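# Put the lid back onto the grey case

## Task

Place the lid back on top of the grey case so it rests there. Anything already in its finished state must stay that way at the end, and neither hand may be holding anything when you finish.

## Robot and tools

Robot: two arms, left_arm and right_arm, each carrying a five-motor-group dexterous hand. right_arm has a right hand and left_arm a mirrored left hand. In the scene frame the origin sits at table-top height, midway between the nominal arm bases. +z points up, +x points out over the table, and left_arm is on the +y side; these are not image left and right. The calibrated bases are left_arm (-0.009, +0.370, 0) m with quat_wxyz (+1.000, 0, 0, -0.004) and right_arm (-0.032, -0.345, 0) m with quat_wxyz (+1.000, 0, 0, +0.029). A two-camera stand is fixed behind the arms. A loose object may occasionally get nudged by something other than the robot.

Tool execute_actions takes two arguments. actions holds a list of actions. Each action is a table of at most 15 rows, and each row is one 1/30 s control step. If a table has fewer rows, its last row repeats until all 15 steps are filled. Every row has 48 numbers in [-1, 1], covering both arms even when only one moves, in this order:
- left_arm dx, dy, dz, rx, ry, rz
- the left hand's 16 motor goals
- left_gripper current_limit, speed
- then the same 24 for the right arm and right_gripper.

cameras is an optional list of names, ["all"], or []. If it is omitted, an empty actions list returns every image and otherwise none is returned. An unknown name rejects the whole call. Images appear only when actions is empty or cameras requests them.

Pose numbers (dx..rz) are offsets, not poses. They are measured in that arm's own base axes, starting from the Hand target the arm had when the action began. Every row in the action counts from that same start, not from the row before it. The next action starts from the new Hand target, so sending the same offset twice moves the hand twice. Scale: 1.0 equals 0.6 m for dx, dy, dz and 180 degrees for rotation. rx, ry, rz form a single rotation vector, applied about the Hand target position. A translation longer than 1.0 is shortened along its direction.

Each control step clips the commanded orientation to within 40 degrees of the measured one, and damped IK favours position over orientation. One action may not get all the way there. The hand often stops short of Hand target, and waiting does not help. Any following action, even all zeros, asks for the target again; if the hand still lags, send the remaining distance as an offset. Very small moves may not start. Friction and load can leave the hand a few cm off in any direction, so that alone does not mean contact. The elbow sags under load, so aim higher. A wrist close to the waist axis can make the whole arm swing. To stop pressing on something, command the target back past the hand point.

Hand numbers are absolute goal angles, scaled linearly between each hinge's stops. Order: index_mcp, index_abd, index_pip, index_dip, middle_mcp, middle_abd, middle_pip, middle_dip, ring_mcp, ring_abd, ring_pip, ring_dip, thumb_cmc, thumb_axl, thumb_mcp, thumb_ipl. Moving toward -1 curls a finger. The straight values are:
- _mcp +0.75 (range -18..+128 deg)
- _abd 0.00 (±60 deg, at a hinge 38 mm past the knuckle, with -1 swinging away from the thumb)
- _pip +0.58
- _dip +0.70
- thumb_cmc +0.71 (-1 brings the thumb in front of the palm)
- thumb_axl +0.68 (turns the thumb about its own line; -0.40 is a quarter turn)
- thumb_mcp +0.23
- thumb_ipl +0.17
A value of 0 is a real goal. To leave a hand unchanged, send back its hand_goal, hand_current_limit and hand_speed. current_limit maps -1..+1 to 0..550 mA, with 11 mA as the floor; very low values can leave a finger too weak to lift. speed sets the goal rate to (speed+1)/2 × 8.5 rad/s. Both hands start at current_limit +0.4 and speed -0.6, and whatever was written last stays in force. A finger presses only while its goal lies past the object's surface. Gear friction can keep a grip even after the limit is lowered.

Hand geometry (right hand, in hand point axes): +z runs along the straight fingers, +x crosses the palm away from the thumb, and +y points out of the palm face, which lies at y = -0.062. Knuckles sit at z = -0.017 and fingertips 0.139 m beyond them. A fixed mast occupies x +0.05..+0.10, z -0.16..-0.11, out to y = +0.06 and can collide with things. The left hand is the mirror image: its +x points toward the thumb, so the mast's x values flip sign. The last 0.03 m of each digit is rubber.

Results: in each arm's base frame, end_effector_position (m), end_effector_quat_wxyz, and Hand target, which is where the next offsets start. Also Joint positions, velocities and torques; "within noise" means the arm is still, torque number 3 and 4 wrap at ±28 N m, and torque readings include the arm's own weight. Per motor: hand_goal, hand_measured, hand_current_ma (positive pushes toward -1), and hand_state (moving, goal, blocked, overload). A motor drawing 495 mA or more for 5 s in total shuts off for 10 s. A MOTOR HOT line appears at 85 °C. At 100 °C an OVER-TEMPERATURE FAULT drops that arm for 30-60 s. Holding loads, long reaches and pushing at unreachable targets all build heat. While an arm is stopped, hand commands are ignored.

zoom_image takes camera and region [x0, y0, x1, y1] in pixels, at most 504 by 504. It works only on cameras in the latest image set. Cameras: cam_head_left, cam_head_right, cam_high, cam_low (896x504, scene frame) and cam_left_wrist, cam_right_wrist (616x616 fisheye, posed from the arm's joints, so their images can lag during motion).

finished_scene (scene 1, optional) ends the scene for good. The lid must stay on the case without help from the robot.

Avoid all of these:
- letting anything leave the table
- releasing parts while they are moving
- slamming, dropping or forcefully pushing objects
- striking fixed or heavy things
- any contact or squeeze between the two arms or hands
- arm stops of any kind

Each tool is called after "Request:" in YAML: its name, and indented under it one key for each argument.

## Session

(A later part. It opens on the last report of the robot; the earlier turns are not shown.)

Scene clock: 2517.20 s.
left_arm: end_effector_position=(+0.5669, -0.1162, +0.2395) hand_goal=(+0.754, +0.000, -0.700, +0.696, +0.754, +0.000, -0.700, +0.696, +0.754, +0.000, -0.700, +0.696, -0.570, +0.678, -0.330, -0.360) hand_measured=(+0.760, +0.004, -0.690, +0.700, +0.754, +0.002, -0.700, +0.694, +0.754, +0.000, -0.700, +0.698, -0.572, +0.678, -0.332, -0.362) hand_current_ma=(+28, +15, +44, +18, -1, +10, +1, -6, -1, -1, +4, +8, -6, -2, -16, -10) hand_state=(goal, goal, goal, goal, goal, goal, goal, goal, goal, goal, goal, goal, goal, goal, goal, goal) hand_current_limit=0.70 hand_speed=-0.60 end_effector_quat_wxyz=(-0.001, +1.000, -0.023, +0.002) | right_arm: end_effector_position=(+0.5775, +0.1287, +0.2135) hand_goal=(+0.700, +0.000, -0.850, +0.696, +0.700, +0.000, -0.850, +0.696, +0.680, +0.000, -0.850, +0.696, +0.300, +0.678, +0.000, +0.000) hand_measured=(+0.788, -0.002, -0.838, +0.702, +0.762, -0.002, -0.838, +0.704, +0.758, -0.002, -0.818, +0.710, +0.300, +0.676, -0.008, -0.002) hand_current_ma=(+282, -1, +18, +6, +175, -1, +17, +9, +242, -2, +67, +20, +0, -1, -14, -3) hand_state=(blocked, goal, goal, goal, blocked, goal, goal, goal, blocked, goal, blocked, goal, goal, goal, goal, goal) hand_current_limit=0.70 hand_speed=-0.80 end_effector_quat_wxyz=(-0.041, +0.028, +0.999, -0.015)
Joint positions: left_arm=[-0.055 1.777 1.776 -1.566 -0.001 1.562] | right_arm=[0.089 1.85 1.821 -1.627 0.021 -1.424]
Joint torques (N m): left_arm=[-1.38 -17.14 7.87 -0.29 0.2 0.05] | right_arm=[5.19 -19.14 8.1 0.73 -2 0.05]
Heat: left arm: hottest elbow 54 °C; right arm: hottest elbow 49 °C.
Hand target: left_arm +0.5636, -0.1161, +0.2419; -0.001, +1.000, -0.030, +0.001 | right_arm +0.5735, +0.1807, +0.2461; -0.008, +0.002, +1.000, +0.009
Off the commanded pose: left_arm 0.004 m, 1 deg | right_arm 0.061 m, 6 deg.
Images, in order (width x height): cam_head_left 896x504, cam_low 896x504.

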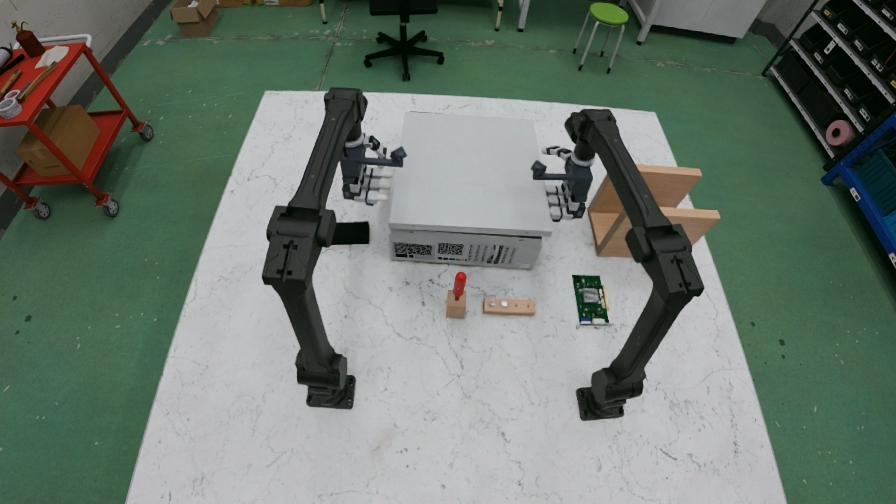

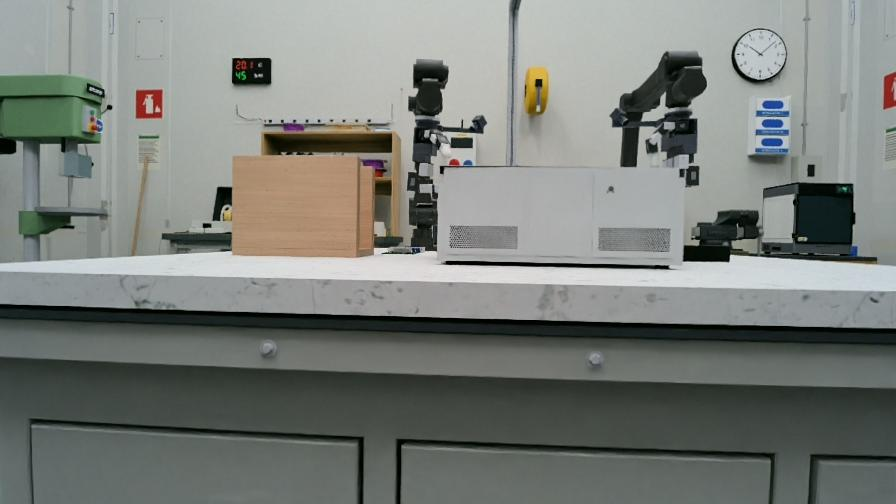

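Request:
execute_actions:
  actions:
    - [[0,0,0,0,0,0,0.754,0,-0.7,0.696,0.754,0,-0.7,0.696,0.754,0,-0.7,0.696,-0.57,0.678,-0.33,-0.36,0.7,-0.6,0,-0.01,0,0,0,0,0.754,0,-0.85,0.696,0.754,0,-0.85,0.696,0.754,0,-0.85,0.696,0.3,0.678,0,0,0.7,-0.9],[0,0,0,0,0,0,0.754,0,-0.7,0.696,0.754,0,-0.7,0.696,0.754,0,-0.7,0.696,-0.57,0.678,-0.33,-0.36,0.7,-0.6,0,-0.025,0,0,0,0,0.754,0,-0.8,0.696,0.754,0,-0.8,0.696,0.754,0,-0.8,0.696,0.3,0.678,0,0,0.7,-0.9],[0,0,0,0,0,0,0.754,0,-0.7,0.696,0.754,0,-0.7,0.696,0.754,0,-0.7,0.696,-0.57,0.678,-0.33,-0.36,0.7,-0.6,0,-0.04,0,0,0,0,0.754,0,-0.74,0.696,0.754,0,-0.74,0.696,0.754,0,-0.74,0.696,0.3,0.678,0,0,0.7,-0.9],[0,0,0,0,0,0,0.754,0,-0.7,0.696,0.754,0,-0.7,0.696,0.754,0,-0.7,0.696,-0.57,0.678,-0.33,-0.36,0.7,-0.6,0,-0.06,0,0,0,0,0.754,0,-0.7,0.696,0.754,0,-0.7,0.696,0.754,0,-0.7,0.696,0.3,0.678,0,0,0.7,-0.9]]
  cameras: ["cam_head_left", "cam_low", "cam_right_wrist"]

Request:
zoom_image:
  camera: "cam_head_left"
  region: [370, 190, 570, 280]

Request:
zoom_image:
  camera: "cam_right_wrist"
  region: [160, 120, 460, 320]

Scene clock: 2542.53 s.
left_arm: end_effector_position=(+0.5669, -0.1162, +0.2395) hand_goal=(+0.754, +0.000, -0.700, +0.696, +0.754, +0.000, -0.700, +0.696, +0.754, +0.000, -0.700, +0.696, -0.570, +0.678, -0.330, -0.360) hand_measured=(+0.760, +0.004, -0.690, +0.700, +0.754, +0.002, -0.700, +0.694, +0.754, +0.000, -0.700, +0.698, -0.572, +0.678, -0.332, -0.362) hand_current_ma=(+28, +15, +44, +18, -1, +10, +1, -6, -1, -1, +4, +8, -6, -2, -16, -10) hand_state=(goal, goal, goal, goal, goal, goal, goal, goal, goal, goal, goal, goal, goal, goal, goal, goal) hand_current_limit=0.70 hand_speed=-0.60 end_effector_quat_wxyz=(-0.001, +1.000, -0.023, +0.002) | right_arm: end_effector_position=(+0.5771, +0.1282, +0.2224) hand_goal=(+0.754, +0.000, -0.700, +0.696, +0.754, +0.000, -0.700, +0.696, +0.754, +0.000, -0.700, +0.696, +0.300, +0.678, +0.000, +0.000) hand_measured=(+0.790, -0.002, -0.730, +0.688, +0.772, -0.002, -0.694, +0.698, +0.768, -0.002, -0.676, +0.710, +0.300, +0.676, -0.008, -0.002) hand_current_ma=(+86, -1, -61, -11, +34, -1, +7, +1, +25, -2, +43, +20, +0, -1, -14, -3) hand_state=(blocked, goal, blocked, goal, goal, goal, goal, goal, goal, goal, blocked, goal, goal, goal, goal, goal) hand_current_limit=0.70 hand_speed=-0.90 end_effector_quat_wxyz=(-0.033, +0.028, +0.999, -0.009)
Joint positions: left_arm=[-0.055 1.777 1.776 -1.566 -0.001 1.562] | right_arm=[0.085 1.836 1.821 -1.624 0.011 -1.43]
Joint torques (N m): left_arm=[-1.32 -17.2 7.84 -0.29 0.2 0.05] | right_arm=[1.73 -18.55 7.49 0.66 -1.4 -0.46]
Heat: left arm: hottest elbow 54 °C; right arm: hottest elbow 49 °C.
Hand target: left_arm +0.5636, -0.1161, +0.2419; -0.001, +1.000, -0.030, +0.001 | right_arm +0.5734, +0.1447, +0.2461; -0.008, +0.002, +1.000, +0.009
Off the commanded pose: left_arm 0.004 m, 1 deg | right_arm 0.029 m, 5 deg.
camera_calibration:
cam_right_wrist: T_world_to_cam=[[0.803707, 0.594708, -0.0194147, -0.507707], [0.409029, -0.528489, 0.743905, -0.387734], [0.432146, -0.605823, -0.668003, 0.104582], [0, 0, 0, 1]] pos_world=[0.521447, 0.160382, 0.348442]
Images, in order (width x height): cam_head_left 896x504, cam_low 896x504, cam_right_wrist 616x616.

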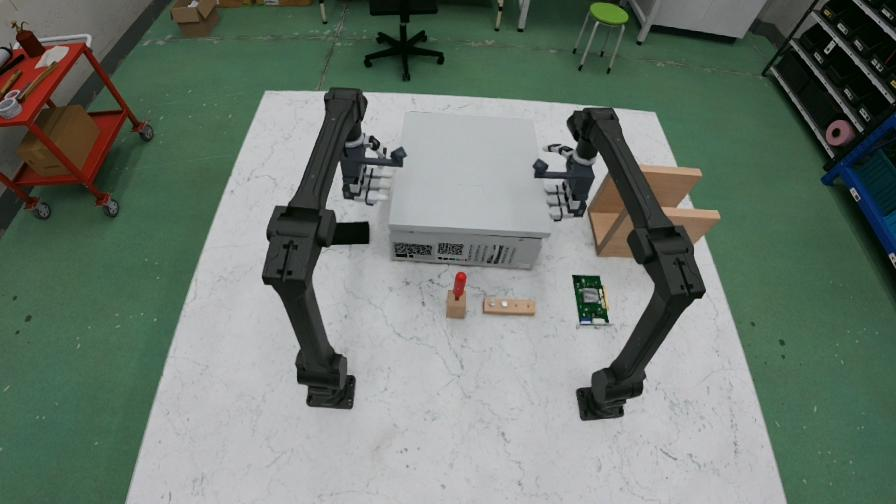

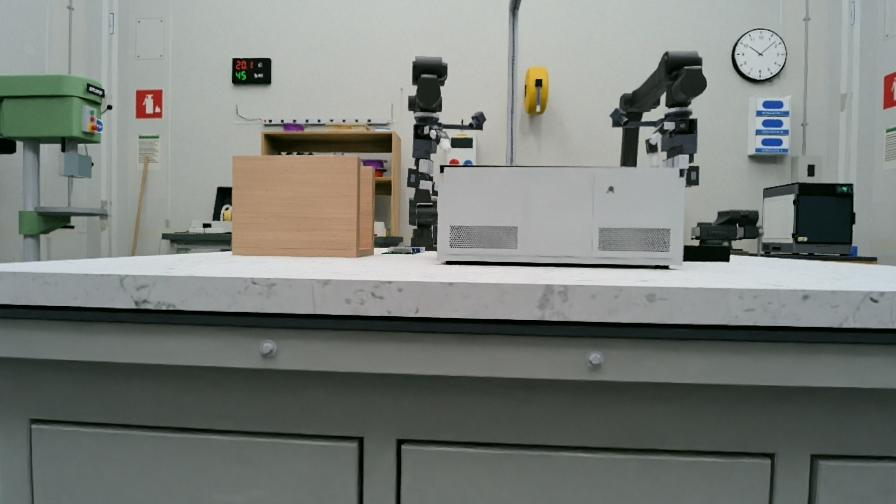

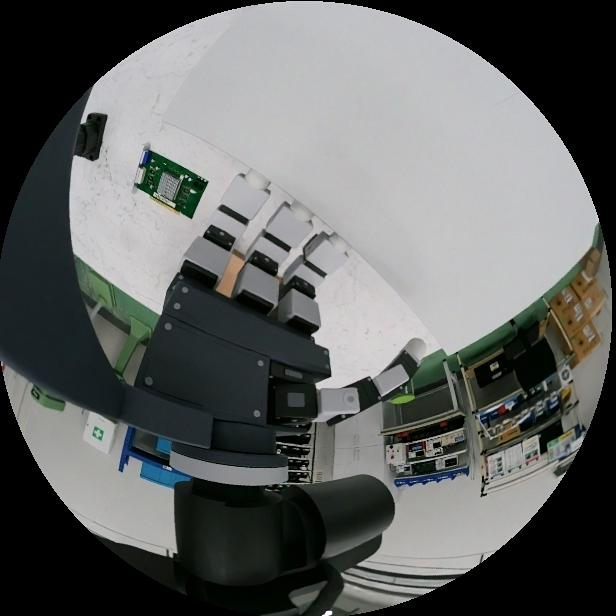

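Scaled by 2.520.

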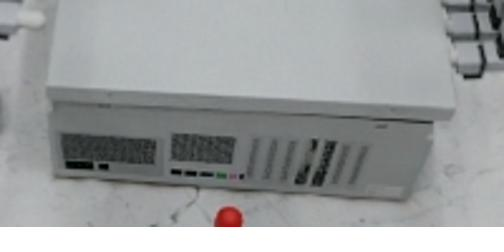

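Scaled by 1.680 from the camera's 616x616 image, which has a finer 880x880 frame.

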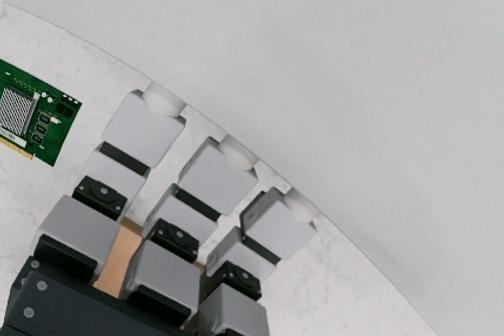

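Request:
execute_actions:
  actions:
    - [[0,0,0,0,0,0,0.754,0,-0.7,0.696,0.754,0,-0.7,0.696,0.754,0,-0.7,0.696,-0.57,0.678,-0.33,-0.36,0.7,-0.6,0,0.01,0,0,0,-0.01,0.754,0,-0.7,0.696,0.754,0,-0.7,0.696,0.754,0,-0.7,0.696,0.3,0.678,0,0,0.7,-0.8],[0,0,0,0,0,0,0.754,0,-0.7,0.696,0.754,0,-0.7,0.696,0.754,0,-0.7,0.696,-0.57,0.678,-0.33,-0.36,0.7,-0.6,0,0.025,0,0,0,-0.02,0.74,0,-0.7,0.696,0.74,0,-0.7,0.696,0.74,0,-0.7,0.696,0.3,0.678,0,0,0.7,-0.8]]
  cameras: ["cam_head_left", "cam_right_wrist"]

Request:
zoom_image:
  camera: "cam_head_left"
  region: [370, 190, 570, 280]

Request:
zoom_image:
  camera: "cam_right_wrist"
  region: [160, 120, 460, 320]

Scene clock: 2554.90 s.
left_arm: end_effector_position=(+0.5669, -0.1162, +0.2395) hand_goal=(+0.754, +0.000, -0.700, +0.696, +0.754, +0.000, -0.700, +0.696, +0.754, +0.000, -0.700, +0.696, -0.570, +0.678, -0.330, -0.360) hand_measured=(+0.760, +0.004, -0.690, +0.700, +0.754, +0.002, -0.700, +0.694, +0.754, +0.000, -0.700, +0.698, -0.572, +0.678, -0.332, -0.362) hand_current_ma=(+28, +15, +44, +18, -1, +10, +1, -6, -1, -1, +4, +8, -6, -2, -16, -10) hand_state=(goal, goal, goal, goal, goal, goal, goal, goal, goal, goal, goal, goal, goal, goal, goal, goal) hand_current_limit=0.70 hand_speed=-0.60 end_effector_quat_wxyz=(-0.001, +1.000, -0.023, +0.002) | right_arm: end_effector_position=(+0.5769, +0.1272, +0.2222) hand_goal=(+0.740, +0.000, -0.700, +0.696, +0.740, +0.000, -0.700, +0.696, +0.740, +0.000, -0.700, +0.696, +0.300, +0.678, +0.000, +0.000) hand_measured=(+0.768, -0.002, -0.710, +0.688, +0.772, -0.002, -0.694, +0.698, +0.772, -0.002, -0.670, +0.710, +0.300, +0.676, -0.008, -0.002) hand_current_ma=(+57, -1, -12, -11, +69, -1, +7, +1, +69, -2, +57, +20, +0, -1, -14, -3) hand_state=(blocked, goal, goal, goal, blocked, goal, goal, goal, blocked, goal, blocked, goal, goal, goal, goal, goal) hand_current_limit=0.70 hand_speed=-0.80 end_effector_quat_wxyz=(-0.034, +0.049, +0.998, -0.009)
Joint positions: left_arm=[-0.055 1.777 1.776 -1.566 -0.001 1.562] | right_arm=[0.085 1.827 1.808 -1.622 0.008 -1.387]
Joint torques (N m): left_arm=[-1.32 -17.14 7.87 -0.31 0.19 0.06] | right_arm=[3.25 -18.55 7.28 0.8 -1.45 0.05]
Heat: left arm: hottest elbow 53 °C; right arm: hottest elbow 49 °C.
Hand target: left_arm +0.5636, -0.1161, +0.2419; -0.001, +1.000, -0.030, +0.001 | right_arm +0.5735, +0.1597, +0.2460; -0.007, +0.033, +0.999, +0.009
Off the commanded pose: left_arm 0.004 m, 1 deg | right_arm 0.040 m, 4 deg.
camera_calibration:
cam_right_wrist: T_world_to_cam=[[0.8284, 0.559755, -0.0206985, -0.516519], [0.387175, -0.545507, 0.743316, -0.373297], [0.404783, -0.623776, -0.668621, 0.122129], [0, 0, 0, 1]] pos_world=[0.52298, 0.161669, 0.348445]
Images, in order (width x height): cam_head_left 896x504, cam_right_wrist 616x616.

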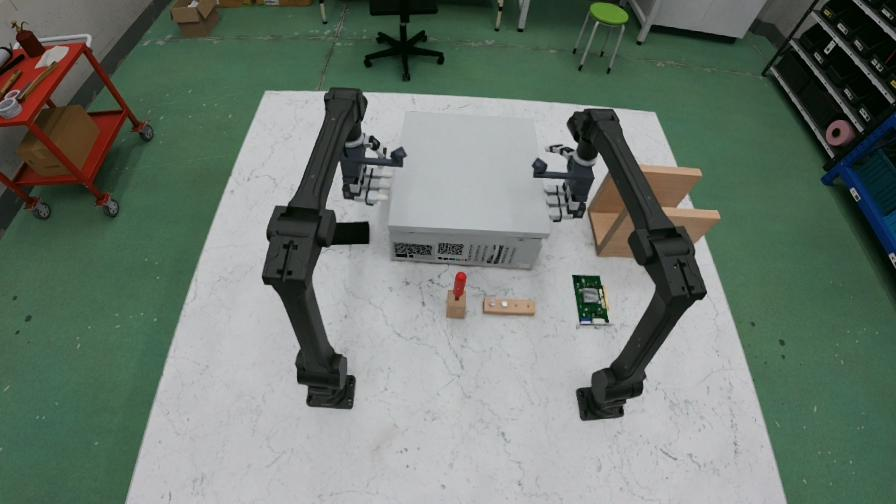

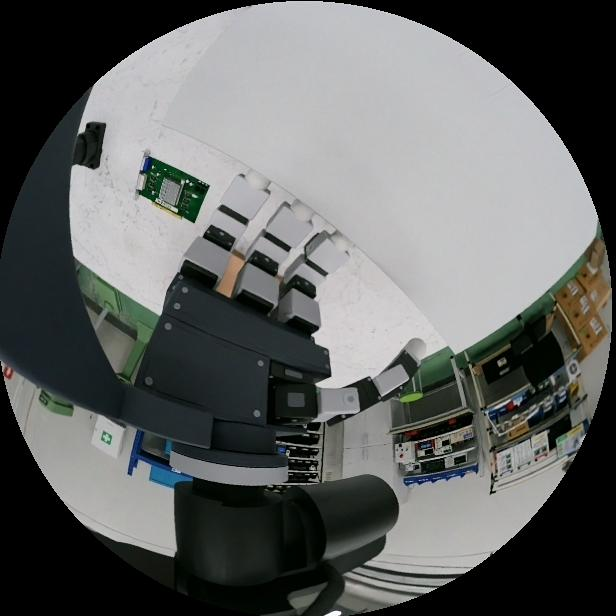

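Scaled by 2.520.

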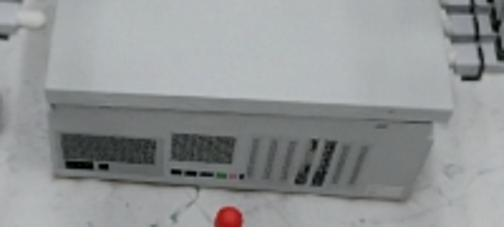

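Scaled by 1.680 from the camera's 616x616 image, which has a finer 880x880 frame.

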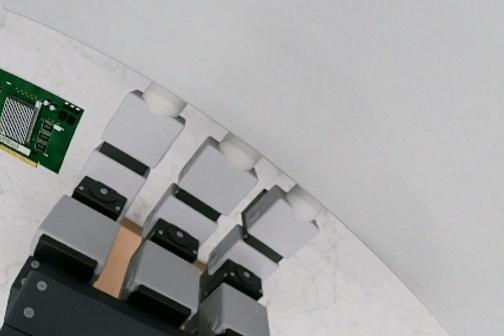

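Request:
execute_actions:
  actions: []
  cameras: ["cam_high", "cam_low"]

Request:
zoom_image:
  camera: "cam_high"
  region: [420, 310, 650, 470]

Request:
zoom_image:
  camera: "cam_low"
  region: [420, 140, 700, 200]

Scene clock: 2566.80 s.
left_arm: end_effector_position=(+0.5669, -0.1162, +0.2395) hand_goal=(+0.754, +0.000, -0.700, +0.696, +0.754, +0.000, -0.700, +0.696, +0.754, +0.000, -0.700, +0.696, -0.570, +0.678, -0.330, -0.360) hand_measured=(+0.760, +0.004, -0.690, +0.700, +0.754, +0.002, -0.700, +0.694, +0.754, +0.000, -0.700, +0.698, -0.572, +0.678, -0.332, -0.362) hand_current_ma=(+28, +15, +44, +18, -1, +10, +1, -6, -1, -1, +4, +8, -6, -2, -16, -10) hand_state=(goal, goal, goal, goal, goal, goal, goal, goal, goal, goal, goal, goal, goal, goal, goal, goal) hand_current_limit=0.70 hand_speed=-0.60 end_effector_quat_wxyz=(-0.001, +1.000, -0.023, +0.002) | right_arm: end_effector_position=(+0.5770, +0.1271, +0.2222) hand_goal=(+0.740, +0.000, -0.700, +0.696, +0.740, +0.000, -0.700, +0.696, +0.740, +0.000, -0.700, +0.696, +0.300, +0.678, +0.000, +0.000) hand_measured=(+0.768, -0.002, -0.710, +0.688, +0.772, -0.002, -0.694, +0.698, +0.772, -0.002, -0.670, +0.710, +0.300, +0.676, -0.008, -0.002) hand_current_ma=(+57, -1, -12, -11, +69, -1, +7, +1, +69, -2, +57, +20, +0, -1, -14, -3) hand_state=(blocked, goal, goal, goal, blocked, goal, goal, goal, blocked, goal, blocked, goal, goal, goal, goal, goal) hand_current_limit=0.70 hand_speed=-0.80 end_effector_quat_wxyz=(-0.034, +0.049, +0.998, -0.009)
Joint positions: left_arm=[-0.055 1.777 1.776 -1.566 -0.001 1.562] | right_arm=[0.085 1.827 1.808 -1.622 0.008 -1.387]
Joint velocities: within noise
Joint torques (N m): left_arm=[-1.32 -17.2 7.84 -0.29 0.2 0.06] | right_arm=[3.31 -19.02 7.38 0.81 -1.42 0.04]
Heat: left arm: hottest elbow 53 °C; right arm: hottest shoulder 47 °C.
Hand target: left_arm +0.5636, -0.1161, +0.2419; -0.001, +1.000, -0.030, +0.001 | right_arm +0.5735, +0.1597, +0.2460; -0.007, +0.033, +0.999, +0.009
Off the commanded pose: left_arm 0.004 m, 1 deg | right_arm 0.041 m, 4 deg.
Images, in order (width x height): cam_high 896x504, cam_low 896x504.

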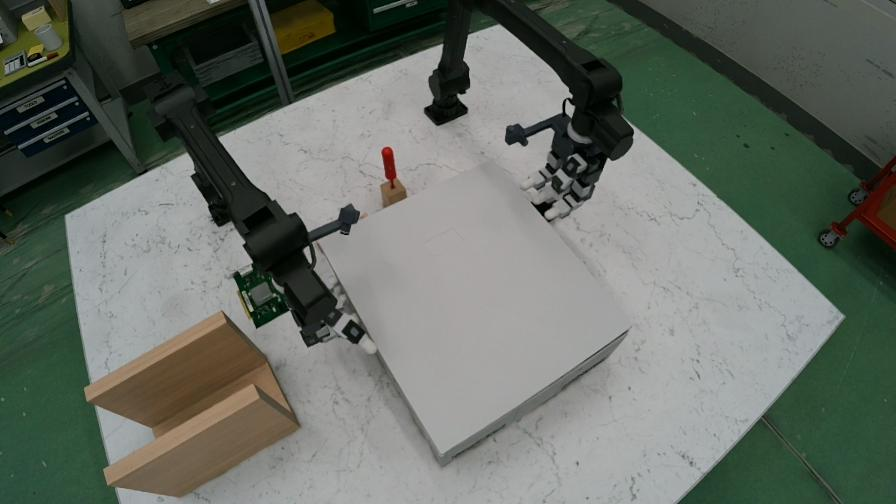

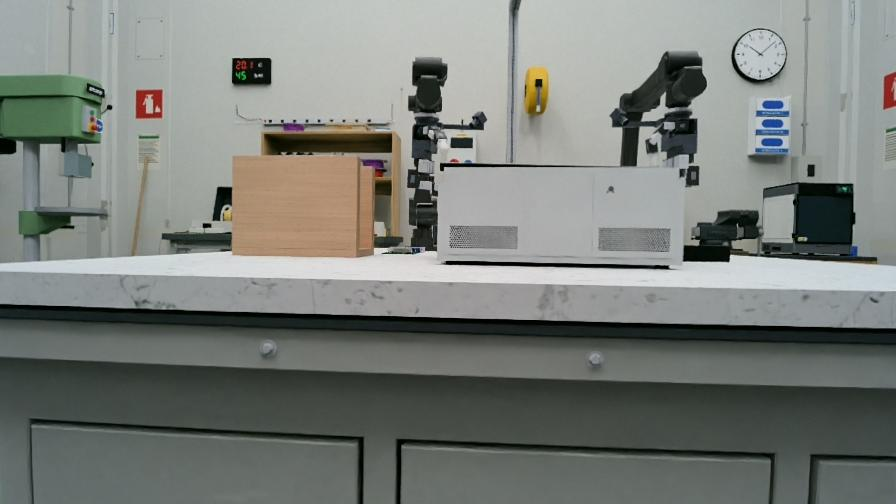

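Scaled by 2.191.

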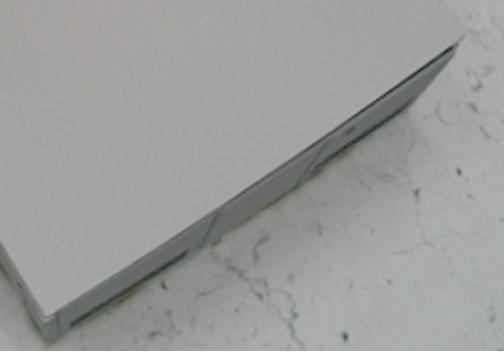

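Scaled by 1.800.

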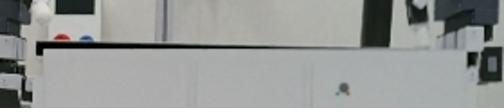

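Request:
execute_actions:
  actions:
    - [[0,0,0,0,0,0,0.754,0,-0.7,0.696,0.754,0,-0.7,0.696,0.754,0,-0.7,0.696,-0.57,0.678,-0.33,-0.36,0.7,-0.6,-0.015,0.0,0,0,0,0,0.74,0,-0.72,0.696,0.74,0,-0.72,0.696,0.74,0,-0.72,0.696,0.3,0.678,0,0,0.7,-0.8],[0,0,0,0,0,0,0.754,0,-0.7,0.696,0.754,0,-0.7,0.696,0.754,0,-0.7,0.696,-0.57,0.678,-0.33,-0.36,0.7,-0.6,-0.03,0.0,0,0,0,0,0.74,0,-0.75,0.696,0.74,0,-0.75,0.696,0.74,0,-0.75,0.696,0.3,0.678,0,0,0.7,-0.8],[0,0,0,0,0,0,0.754,0,-0.7,0.696,0.754,0,-0.7,0.696,0.754,0,-0.7,0.696,-0.57,0.678,-0.33,-0.36,0.7,-0.6,-0.045,0.0,0,0,0,0,0.74,0,-0.76,0.696,0.74,0,-0.76,0.696,0.74,0,-0.76,0.696,0.3,0.678,0,0,0.7,-0.8]]
  cameras: ["cam_head_left", "cam_low"]

Request:
zoom_image:
  camera: "cam_head_left"
  region: [370, 190, 570, 280]

Request:
zoom_image:
  camera: "cam_low"
  region: [420, 140, 700, 200]

Scene clock: 2607.23 s.
left_arm: end_effector_position=(+0.5669, -0.1162, +0.2395) hand_goal=(+0.754, +0.000, -0.700, +0.696, +0.754, +0.000, -0.700, +0.696, +0.754, +0.000, -0.700, +0.696, -0.570, +0.678, -0.330, -0.360) hand_measured=(+0.760, +0.004, -0.690, +0.700, +0.754, +0.002, -0.700, +0.694, +0.754, +0.000, -0.700, +0.698, -0.572, +0.678, -0.332, -0.362) hand_current_ma=(+28, +15, +44, +18, -1, +10, +1, -6, -1, -1, +4, +8, -6, -2, -16, -10) hand_state=(goal, goal, goal, goal, goal, goal, goal, goal, goal, goal, goal, goal, goal, goal, goal, goal) hand_current_limit=0.70 hand_speed=-0.60 end_effector_quat_wxyz=(-0.001, +1.000, -0.023, +0.002) | right_arm: end_effector_position=(+0.5637, +0.1268, +0.2158) hand_goal=(+0.740, +0.000, -0.760, +0.696, +0.740, +0.000, -0.760, +0.696, +0.740, +0.000, -0.760, +0.696, +0.300, +0.678, +0.000, +0.000) hand_measured=(+0.752, -0.002, -0.752, +0.698, +0.768, +0.000, -0.740, +0.706, +0.784, +0.004, -0.722, +0.710, +0.300, +0.676, -0.008, -0.002) hand_current_ma=(+18, -1, +11, +3, +59, +0, +34, +13, +111, +4, +80, +23, +0, -1, -14, -3) hand_state=(goal, goal, goal, goal, blocked, goal, goal, goal, blocked, goal, blocked, goal, goal, goal, goal, goal) hand_current_limit=0.70 hand_speed=-0.80 end_effector_quat_wxyz=(-0.024, +0.061, +0.998, -0.007)
Joint positions: left_arm=[-0.055 1.777 1.776 -1.566 -0.001 1.562] | right_arm=[0.088 1.771 1.712 -1.561 0.007 -1.359]
Joint torques (N m): left_arm=[-1.26 -17.2 7.84 -0.28 0.2 0.06] | right_arm=[3.66 -19.25 6.95 -0.28 -1.37 -0.19]
Heat: left arm: hottest elbow 53 °C; right arm: hottest shoulder 47 °C.
Hand target: left_arm +0.5636, -0.1161, +0.2419; -0.001, +1.000, -0.030, +0.001 | right_arm +0.5464, +0.1598, +0.2460; -0.007, +0.033, +0.999, +0.009
Off the commanded pose: left_arm 0.004 m, 1 deg | right_arm 0.048 m, 4 deg.
Images, in order (width x height): cam_head_left 896x504, cam_low 896x504.

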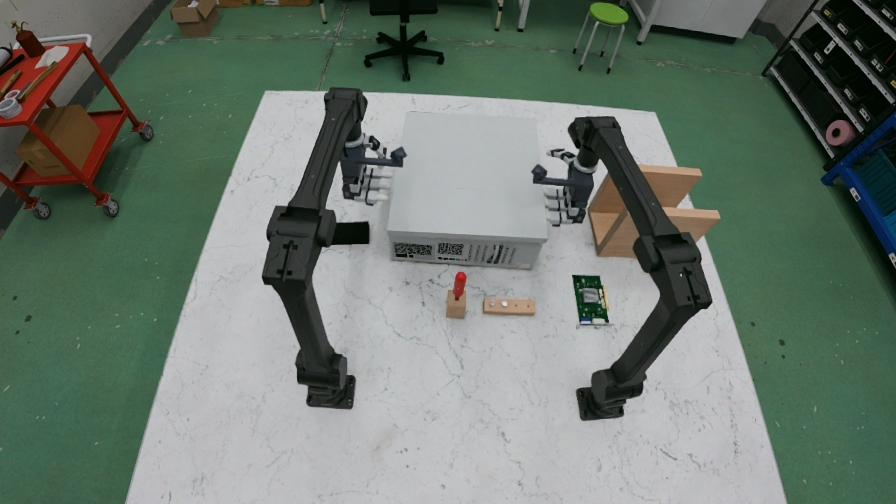

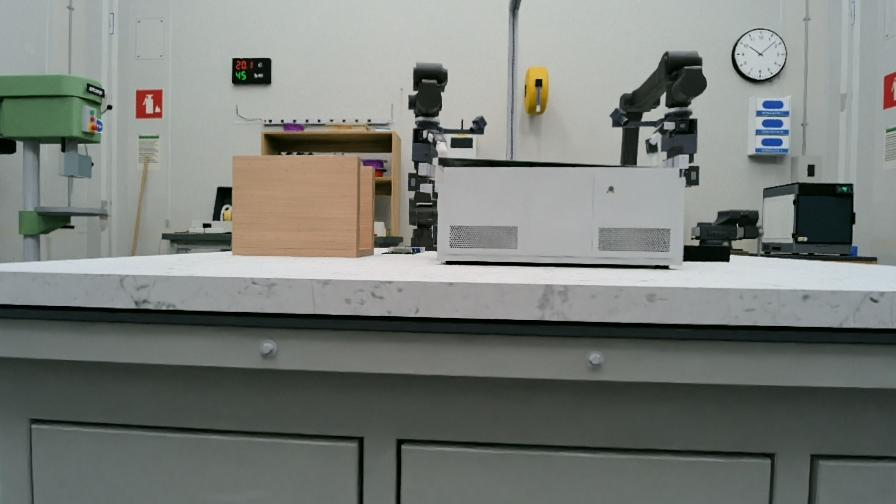

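Scaled by 2.520.

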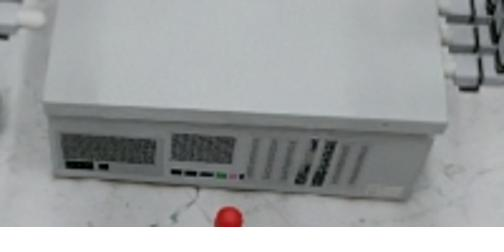

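Scaled by 1.800.

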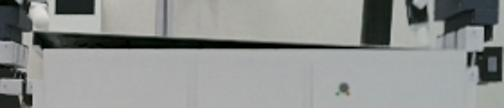

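Request:
execute_actions:
  actions:
    - [[0,0,0,0,0,0,0.754,0,-0.7,0.696,0.754,0,-0.7,0.696,0.754,0,-0.7,0.696,-0.57,0.678,-0.33,-0.36,0.7,-0.6,0,-0.01,0,0,0,0,0.754,0,-0.65,0.696,0.754,0,-0.65,0.696,0.754,0,-0.65,0.696,0.3,0.678,0,0,0.7,-0.93],[0,0,0,0,0,0,0.754,0,-0.7,0.696,0.754,0,-0.7,0.696,0.754,0,-0.7,0.696,-0.57,0.678,-0.33,-0.36,0.7,-0.6,0,-0.02,-0.01,0,0,0,0.754,0,-0.6,0.696,0.754,0,-0.6,0.696,0.754,0,-0.6,0.696,0.3,0.678,0,0,0.7,-0.93],[0,0,0,0,0,0,0.754,0,-0.7,0.696,0.754,0,-0.7,0.696,0.754,0,-0.7,0.696,-0.57,0.678,-0.33,-0.36,0.7,-0.6,0,-0.03,-0.02,0,0,0,0.754,0,-0.55,0.696,0.754,0,-0.55,0.696,0.754,0,-0.55,0.696,0.3,0.678,0,0,0.7,-0.93]]
  cameras: ["cam_head_left", "cam_low", "cam_right_wrist"]

Request:
zoom_image:
  camera: "cam_head_left"
  region: [370, 190, 570, 280]

Request:
zoom_image:
  camera: "cam_low"
  region: [420, 140, 700, 200]

Scene clock: 2625.43 s.
left_arm: end_effector_position=(+0.5669, -0.1162, +0.2395) hand_goal=(+0.754, +0.000, -0.700, +0.696, +0.754, +0.000, -0.700, +0.696, +0.754, +0.000, -0.700, +0.696, -0.570, +0.678, -0.330, -0.360) hand_measured=(+0.760, +0.004, -0.690, +0.700, +0.754, +0.002, -0.700, +0.694, +0.754, +0.000, -0.700, +0.698, -0.572, +0.678, -0.332, -0.362) hand_current_ma=(+28, +15, +44, +18, -1, +10, +1, -6, -1, -1, +4, +8, -6, -2, -16, -10) hand_state=(goal, goal, goal, goal, goal, goal, goal, goal, goal, goal, goal, goal, goal, goal, goal, goal) hand_current_limit=0.70 hand_speed=-0.60 end_effector_quat_wxyz=(-0.001, +1.000, -0.023, +0.002) | right_arm: end_effector_position=(+0.5566, +0.1285, +0.2185) hand_goal=(+0.754, +0.000, -0.550, +0.696, +0.754, +0.000, -0.550, +0.696, +0.754, +0.000, -0.550, +0.696, +0.300, +0.678, +0.000, +0.000) hand_measured=(+0.756, +0.002, -0.564, +0.692, +0.766, +0.002, -0.550, +0.696, +0.782, +0.004, -0.542, +0.706, +0.300, +0.676, -0.008, -0.002) hand_current_ma=(+1, +1, -19, -4, +20, +1, +0, +0, +59, +4, +8, +12, +0, -1, -14, -3) hand_state=(goal, goal, goal, goal, goal, goal, goal, goal, blocked, goal, goal, goal, goal, goal, goal, goal) hand_current_limit=0.70 hand_speed=-0.93 end_effector_quat_wxyz=(-0.017, +0.058, +0.998, +0.000)
Joint positions: left_arm=[-0.055 1.777 1.776 -1.566 -0.001 1.562] | right_arm=[0.088 1.742 1.676 -1.538 -0.004 -1.367]
Joint torques (N m): left_arm=[-1.32 -17.26 7.86 -0.29 0.2 0.06] | right_arm=[1.26 -16.44 7.15 -0.12 -0.79 -0.44]
Heat: left arm: hottest elbow 53 °C; right arm: hottest shoulder 48 °C.
Hand target: left_arm +0.5636, -0.1161, +0.2419; -0.001, +1.000, -0.030, +0.001 | right_arm +0.5464, +0.1418, +0.2339; -0.008, +0.033, +0.999, +0.009
Off the commanded pose: left_arm 0.004 m, 1 deg | right_arm 0.023 m, 3 deg.
camera_calibration:
cam_right_wrist: T_world_to_cam=[[0.838492, 0.544654, 0.01683, -0.512326], [0.350561, -0.562818, 0.74856, -0.340455], [0.417178, -0.621762, -0.662853, 0.120253], [0, 0, 0, 1]] pos_world=[0.498765, 0.162195, 0.343184]
Images, in order (width x height): cam_head_left 896x504, cam_low 896x504, cam_right_wrist 616x616.

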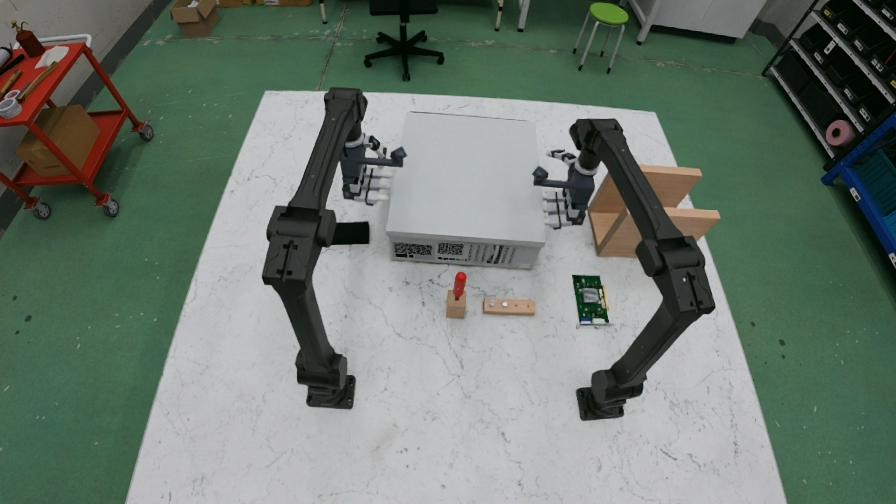

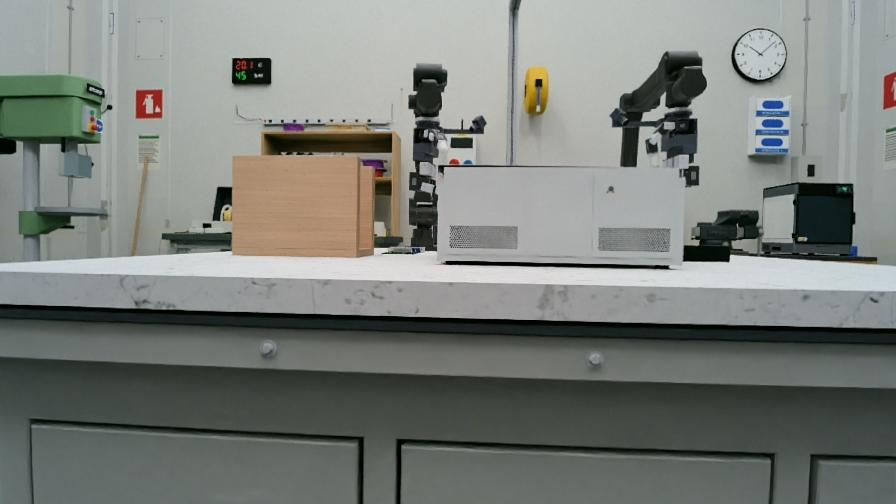

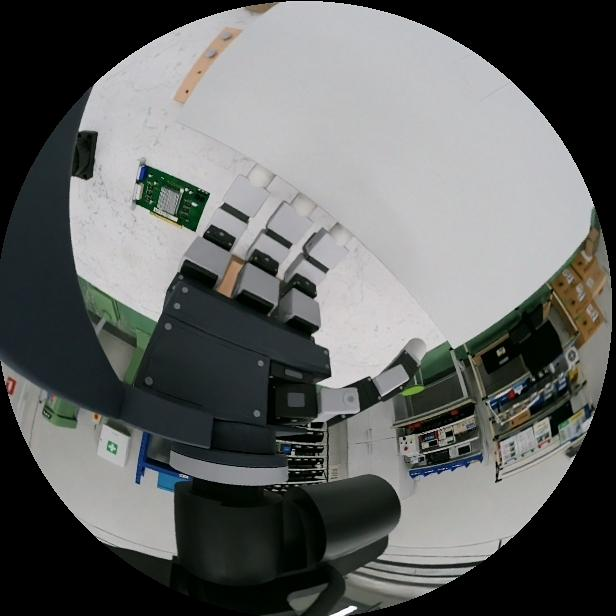

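Scaled by 2.520.

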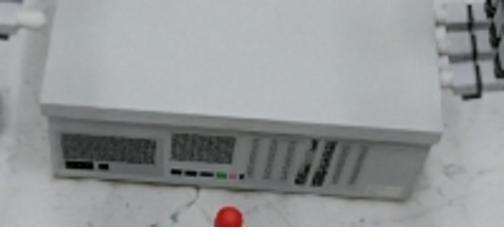

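Scaled by 1.800.

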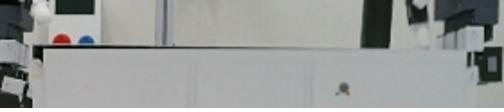

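Request:
execute_actions:
  actions:
    - [[0,0,0,0,0,0,0.754,0,-0.7,0.696,0.754,0,-0.7,0.696,0.754,0,-0.7,0.696,-0.57,0.678,-0.33,-0.36,0.7,-0.6,0.005,-0.03,0,0,0,0,0.8,0,-0.55,0.696,0.8,0,-0.55,0.696,0.8,0,-0.55,0.696,0.3,0.678,0,0,0.7,-0.93],[0,0.015,0,0,0,0,0.754,0,-0.7,0.696,0.754,0,-0.7,0.696,0.754,0,-0.7,0.696,-0.57,0.678,-0.33,-0.36,0.7,-0.6,0.01,-0.06,0,0,0,0,0.85,0,-0.55,0.696,0.85,0,-0.55,0.696,0.85,0,-0.55,0.696,0.3,0.678,0,0,0.7,-0.93],[0,0.03,0,0,0,0,0.754,0,-0.7,0.696,0.754,0,-0.7,0.696,0.754,0,-0.7,0.696,-0.57,0.678,-0.33,-0.36,0.7,-0.6,0.01,-0.09,0,0,0,0,0.85,0,-0.55,0.696,0.85,0,-0.55,0.696,0.85,0,-0.55,0.696,0.3,0.678,0,0,0.7,-0.93]]
    - [[0,0.015,0,0,0,0,0.754,0,-0.7,0.696,0.754,0,-0.7,0.696,0.754,0,-0.7,0.696,-0.57,0.678,-0.33,-0.36,0.7,-0.6,0,-0.03,0,0,0,0,0.85,0,-0.55,0.696,0.85,0,-0.55,0.696,0.85,0,-0.55,0.696,0.3,0.678,0,0,0.7,-0.93],[0,0.03,0,0,0,0,0.754,0,-0.7,0.696,0.754,0,-0.7,0.696,0.754,0,-0.7,0.696,-0.57,0.678,-0.33,-0.36,0.7,-0.6,0,-0.06,0,0,0,0,0.85,0,-0.55,0.696,0.85,0,-0.55,0.696,0.85,0,-0.55,0.696,0.3,0.678,0,0,0.7,-0.93]]
  cameras: ["all"]

Request:
zoom_image:
  camera: "cam_head_left"
  region: [370, 190, 570, 280]

Request:
zoom_image:
  camera: "cam_low"
  region: [420, 140, 700, 200]

Request:
zoom_image:
  camera: "cam_high"
  region: [300, 220, 480, 480]

Request:
zoom_image:
  camera: "cam_high"
  region: [440, 140, 660, 360]

Scene clock: 2644.60 s.
left_arm: end_effector_position=(+0.5677, -0.0811, +0.2394) hand_goal=(+0.754, +0.000, -0.700, +0.696, +0.754, +0.000, -0.700, +0.696, +0.754, +0.000, -0.700, +0.696, -0.570, +0.678, -0.330, -0.360) hand_measured=(+0.758, +0.004, -0.692, +0.700, +0.754, +0.002, -0.700, +0.694, +0.754, +0.000, -0.700, +0.698, -0.572, +0.678, -0.332, -0.362) hand_current_ma=(+22, +15, +43, +18, -1, +10, +1, -6, -1, -1, +4, +8, -6, -2, -16, -10) hand_state=(goal, goal, goal, goal, goal, goal, goal, goal, goal, goal, goal, goal, goal, goal, goal, goal) hand_current_limit=0.70 hand_speed=-0.60 end_effector_quat_wxyz=(-0.001, +1.000, -0.023, +0.002) | right_arm: end_effector_position=(+0.5546, +0.0529, +0.2203) hand_goal=(+0.850, +0.000, -0.550, +0.696, +0.850, +0.000, -0.550, +0.696, +0.850, +0.000, -0.550, +0.696, +0.300, +0.678, +0.000, +0.000) hand_measured=(+0.848, +0.004, -0.548, +0.694, +0.848, +0.002, -0.550, +0.696, +0.848, +0.004, -0.544, +0.700, +0.300, +0.676, -0.008, -0.002) hand_current_ma=(-1, +2, +1, -1, -1, +1, +1, +0, -1, +3, +8, +3, +0, -1, -14, -3) hand_state=(goal, goal, goal, goal, goal, goal, goal, goal, goal, goal, goal, goal, goal, goal, goal, goal) hand_current_limit=0.70 hand_speed=-0.93 end_effector_quat_wxyz=(-0.016, +0.038, +0.999, +0.008)
Joint positions: left_arm=[0.009 1.777 1.776 -1.566 -0.002 1.625] | right_arm=[-0.062 1.742 1.676 -1.537 -0.016 -1.557]
Joint torques (N m): left_arm=[-0.91 -17.44 7.62 -0.28 0.21 0.08] | right_arm=[-0.32 -15.68 8.09 -0.49 -0.25 -0.22]
Heat: left arm: hottest elbow 53 °C; right arm: hottest shoulder 47 °C.
Hand target: left_arm +0.5636, -0.0802, +0.2419; -0.001, +1.000, -0.030, +0.001 | right_arm +0.5524, +0.0518, +0.2340; -0.008, +0.033, +0.999, +0.009
Off the commanded pose: left_arm 0.005 m, 1 deg | right_arm 0.014 m, 1 deg.
camera_calibration:
cam_left_wrist: T_world_to_cam=[[-0.727532, 0.686066, 0.00340027, 0.436345], [0.488511, 0.514544, 0.704699, -0.441188], [0.48172, 0.514352, -0.709498, 0.0660962], [0, 0, 0, 1]] pos_world=[0.501141, -0.106347, 0.356317]
cam_right_wrist: T_world_to_cam=[[0.815812, 0.577586, 0.0290654, -0.461332], [0.371131, -0.561425, 0.739638, -0.393114], [0.443522, -0.592619, -0.672377, 0.061157], [0, 0, 0, 1]] pos_world=[0.495133, 0.081998, 0.345291]

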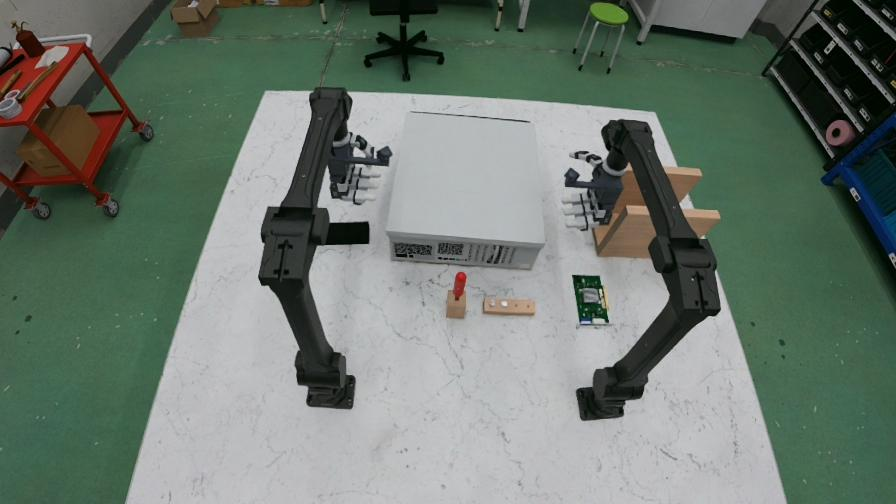

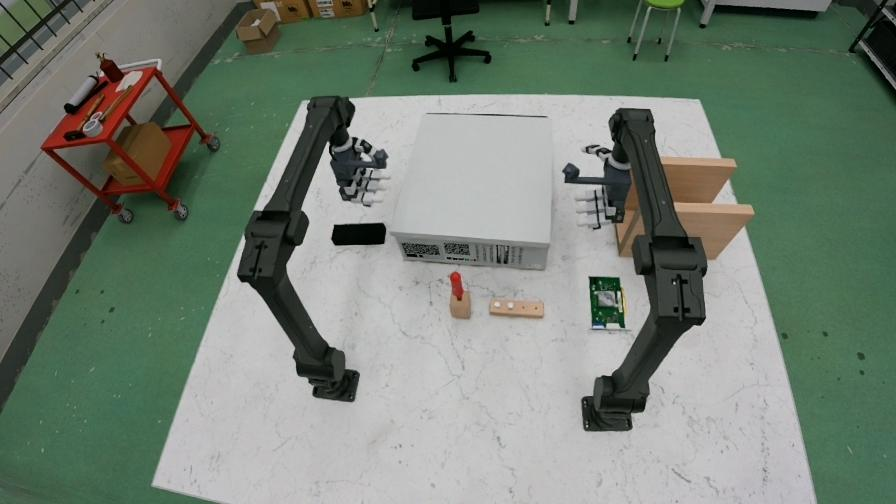

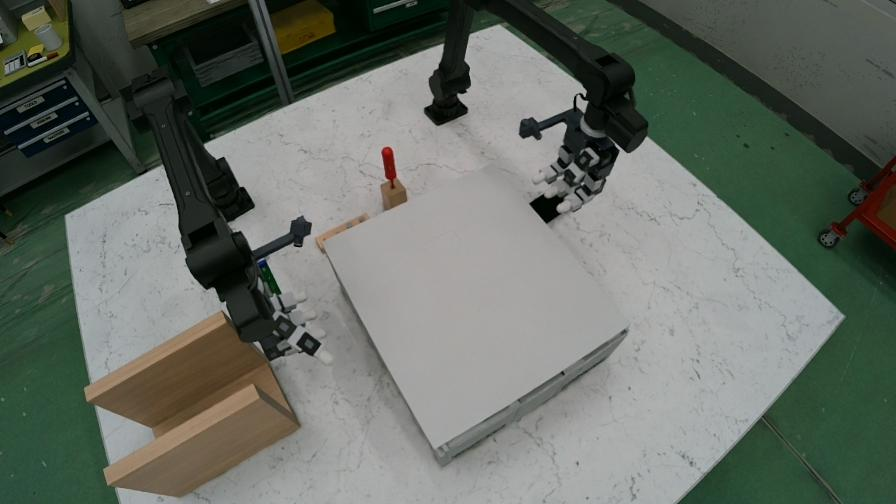

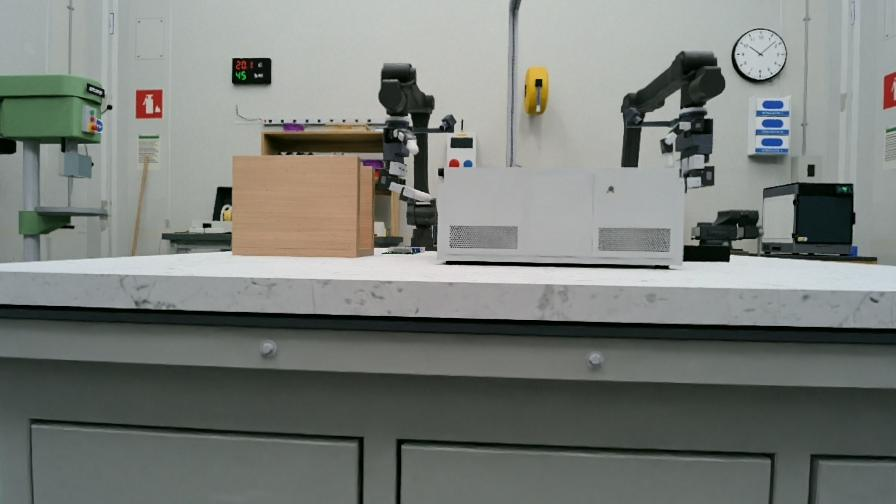

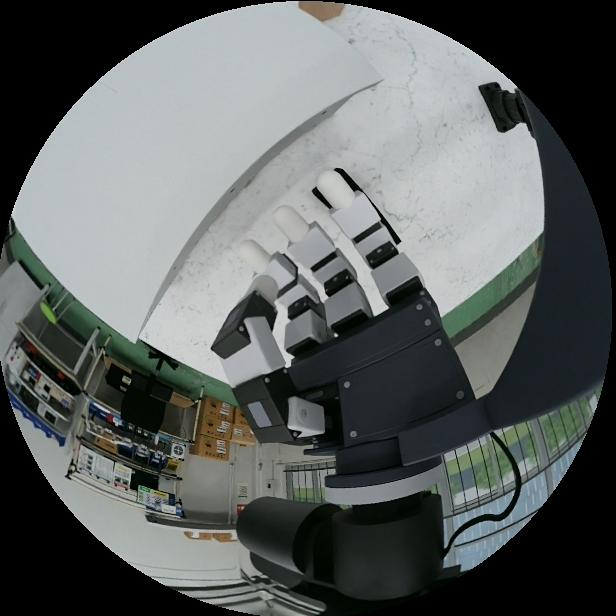

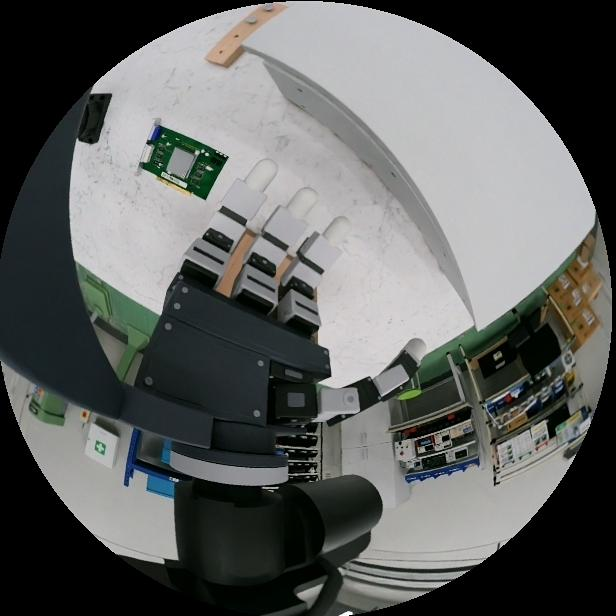

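Scaled by 2.520.

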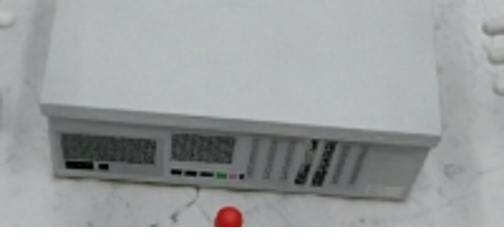

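Scaled by 1.800.

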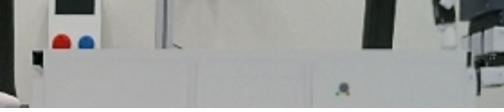

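Scaled by 1.938.

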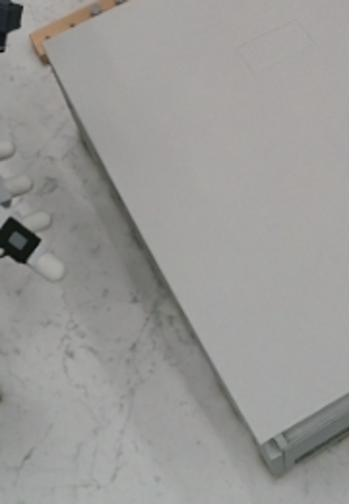

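Scaled by 2.291.

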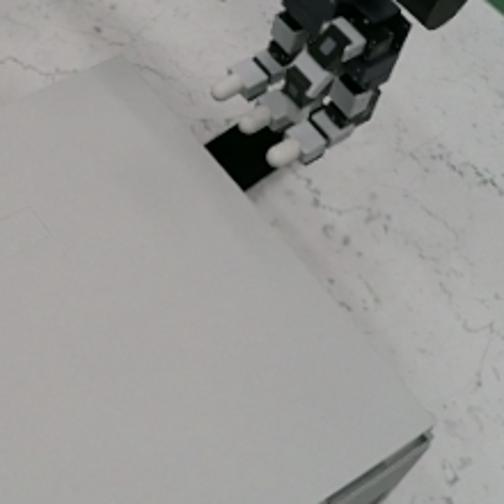

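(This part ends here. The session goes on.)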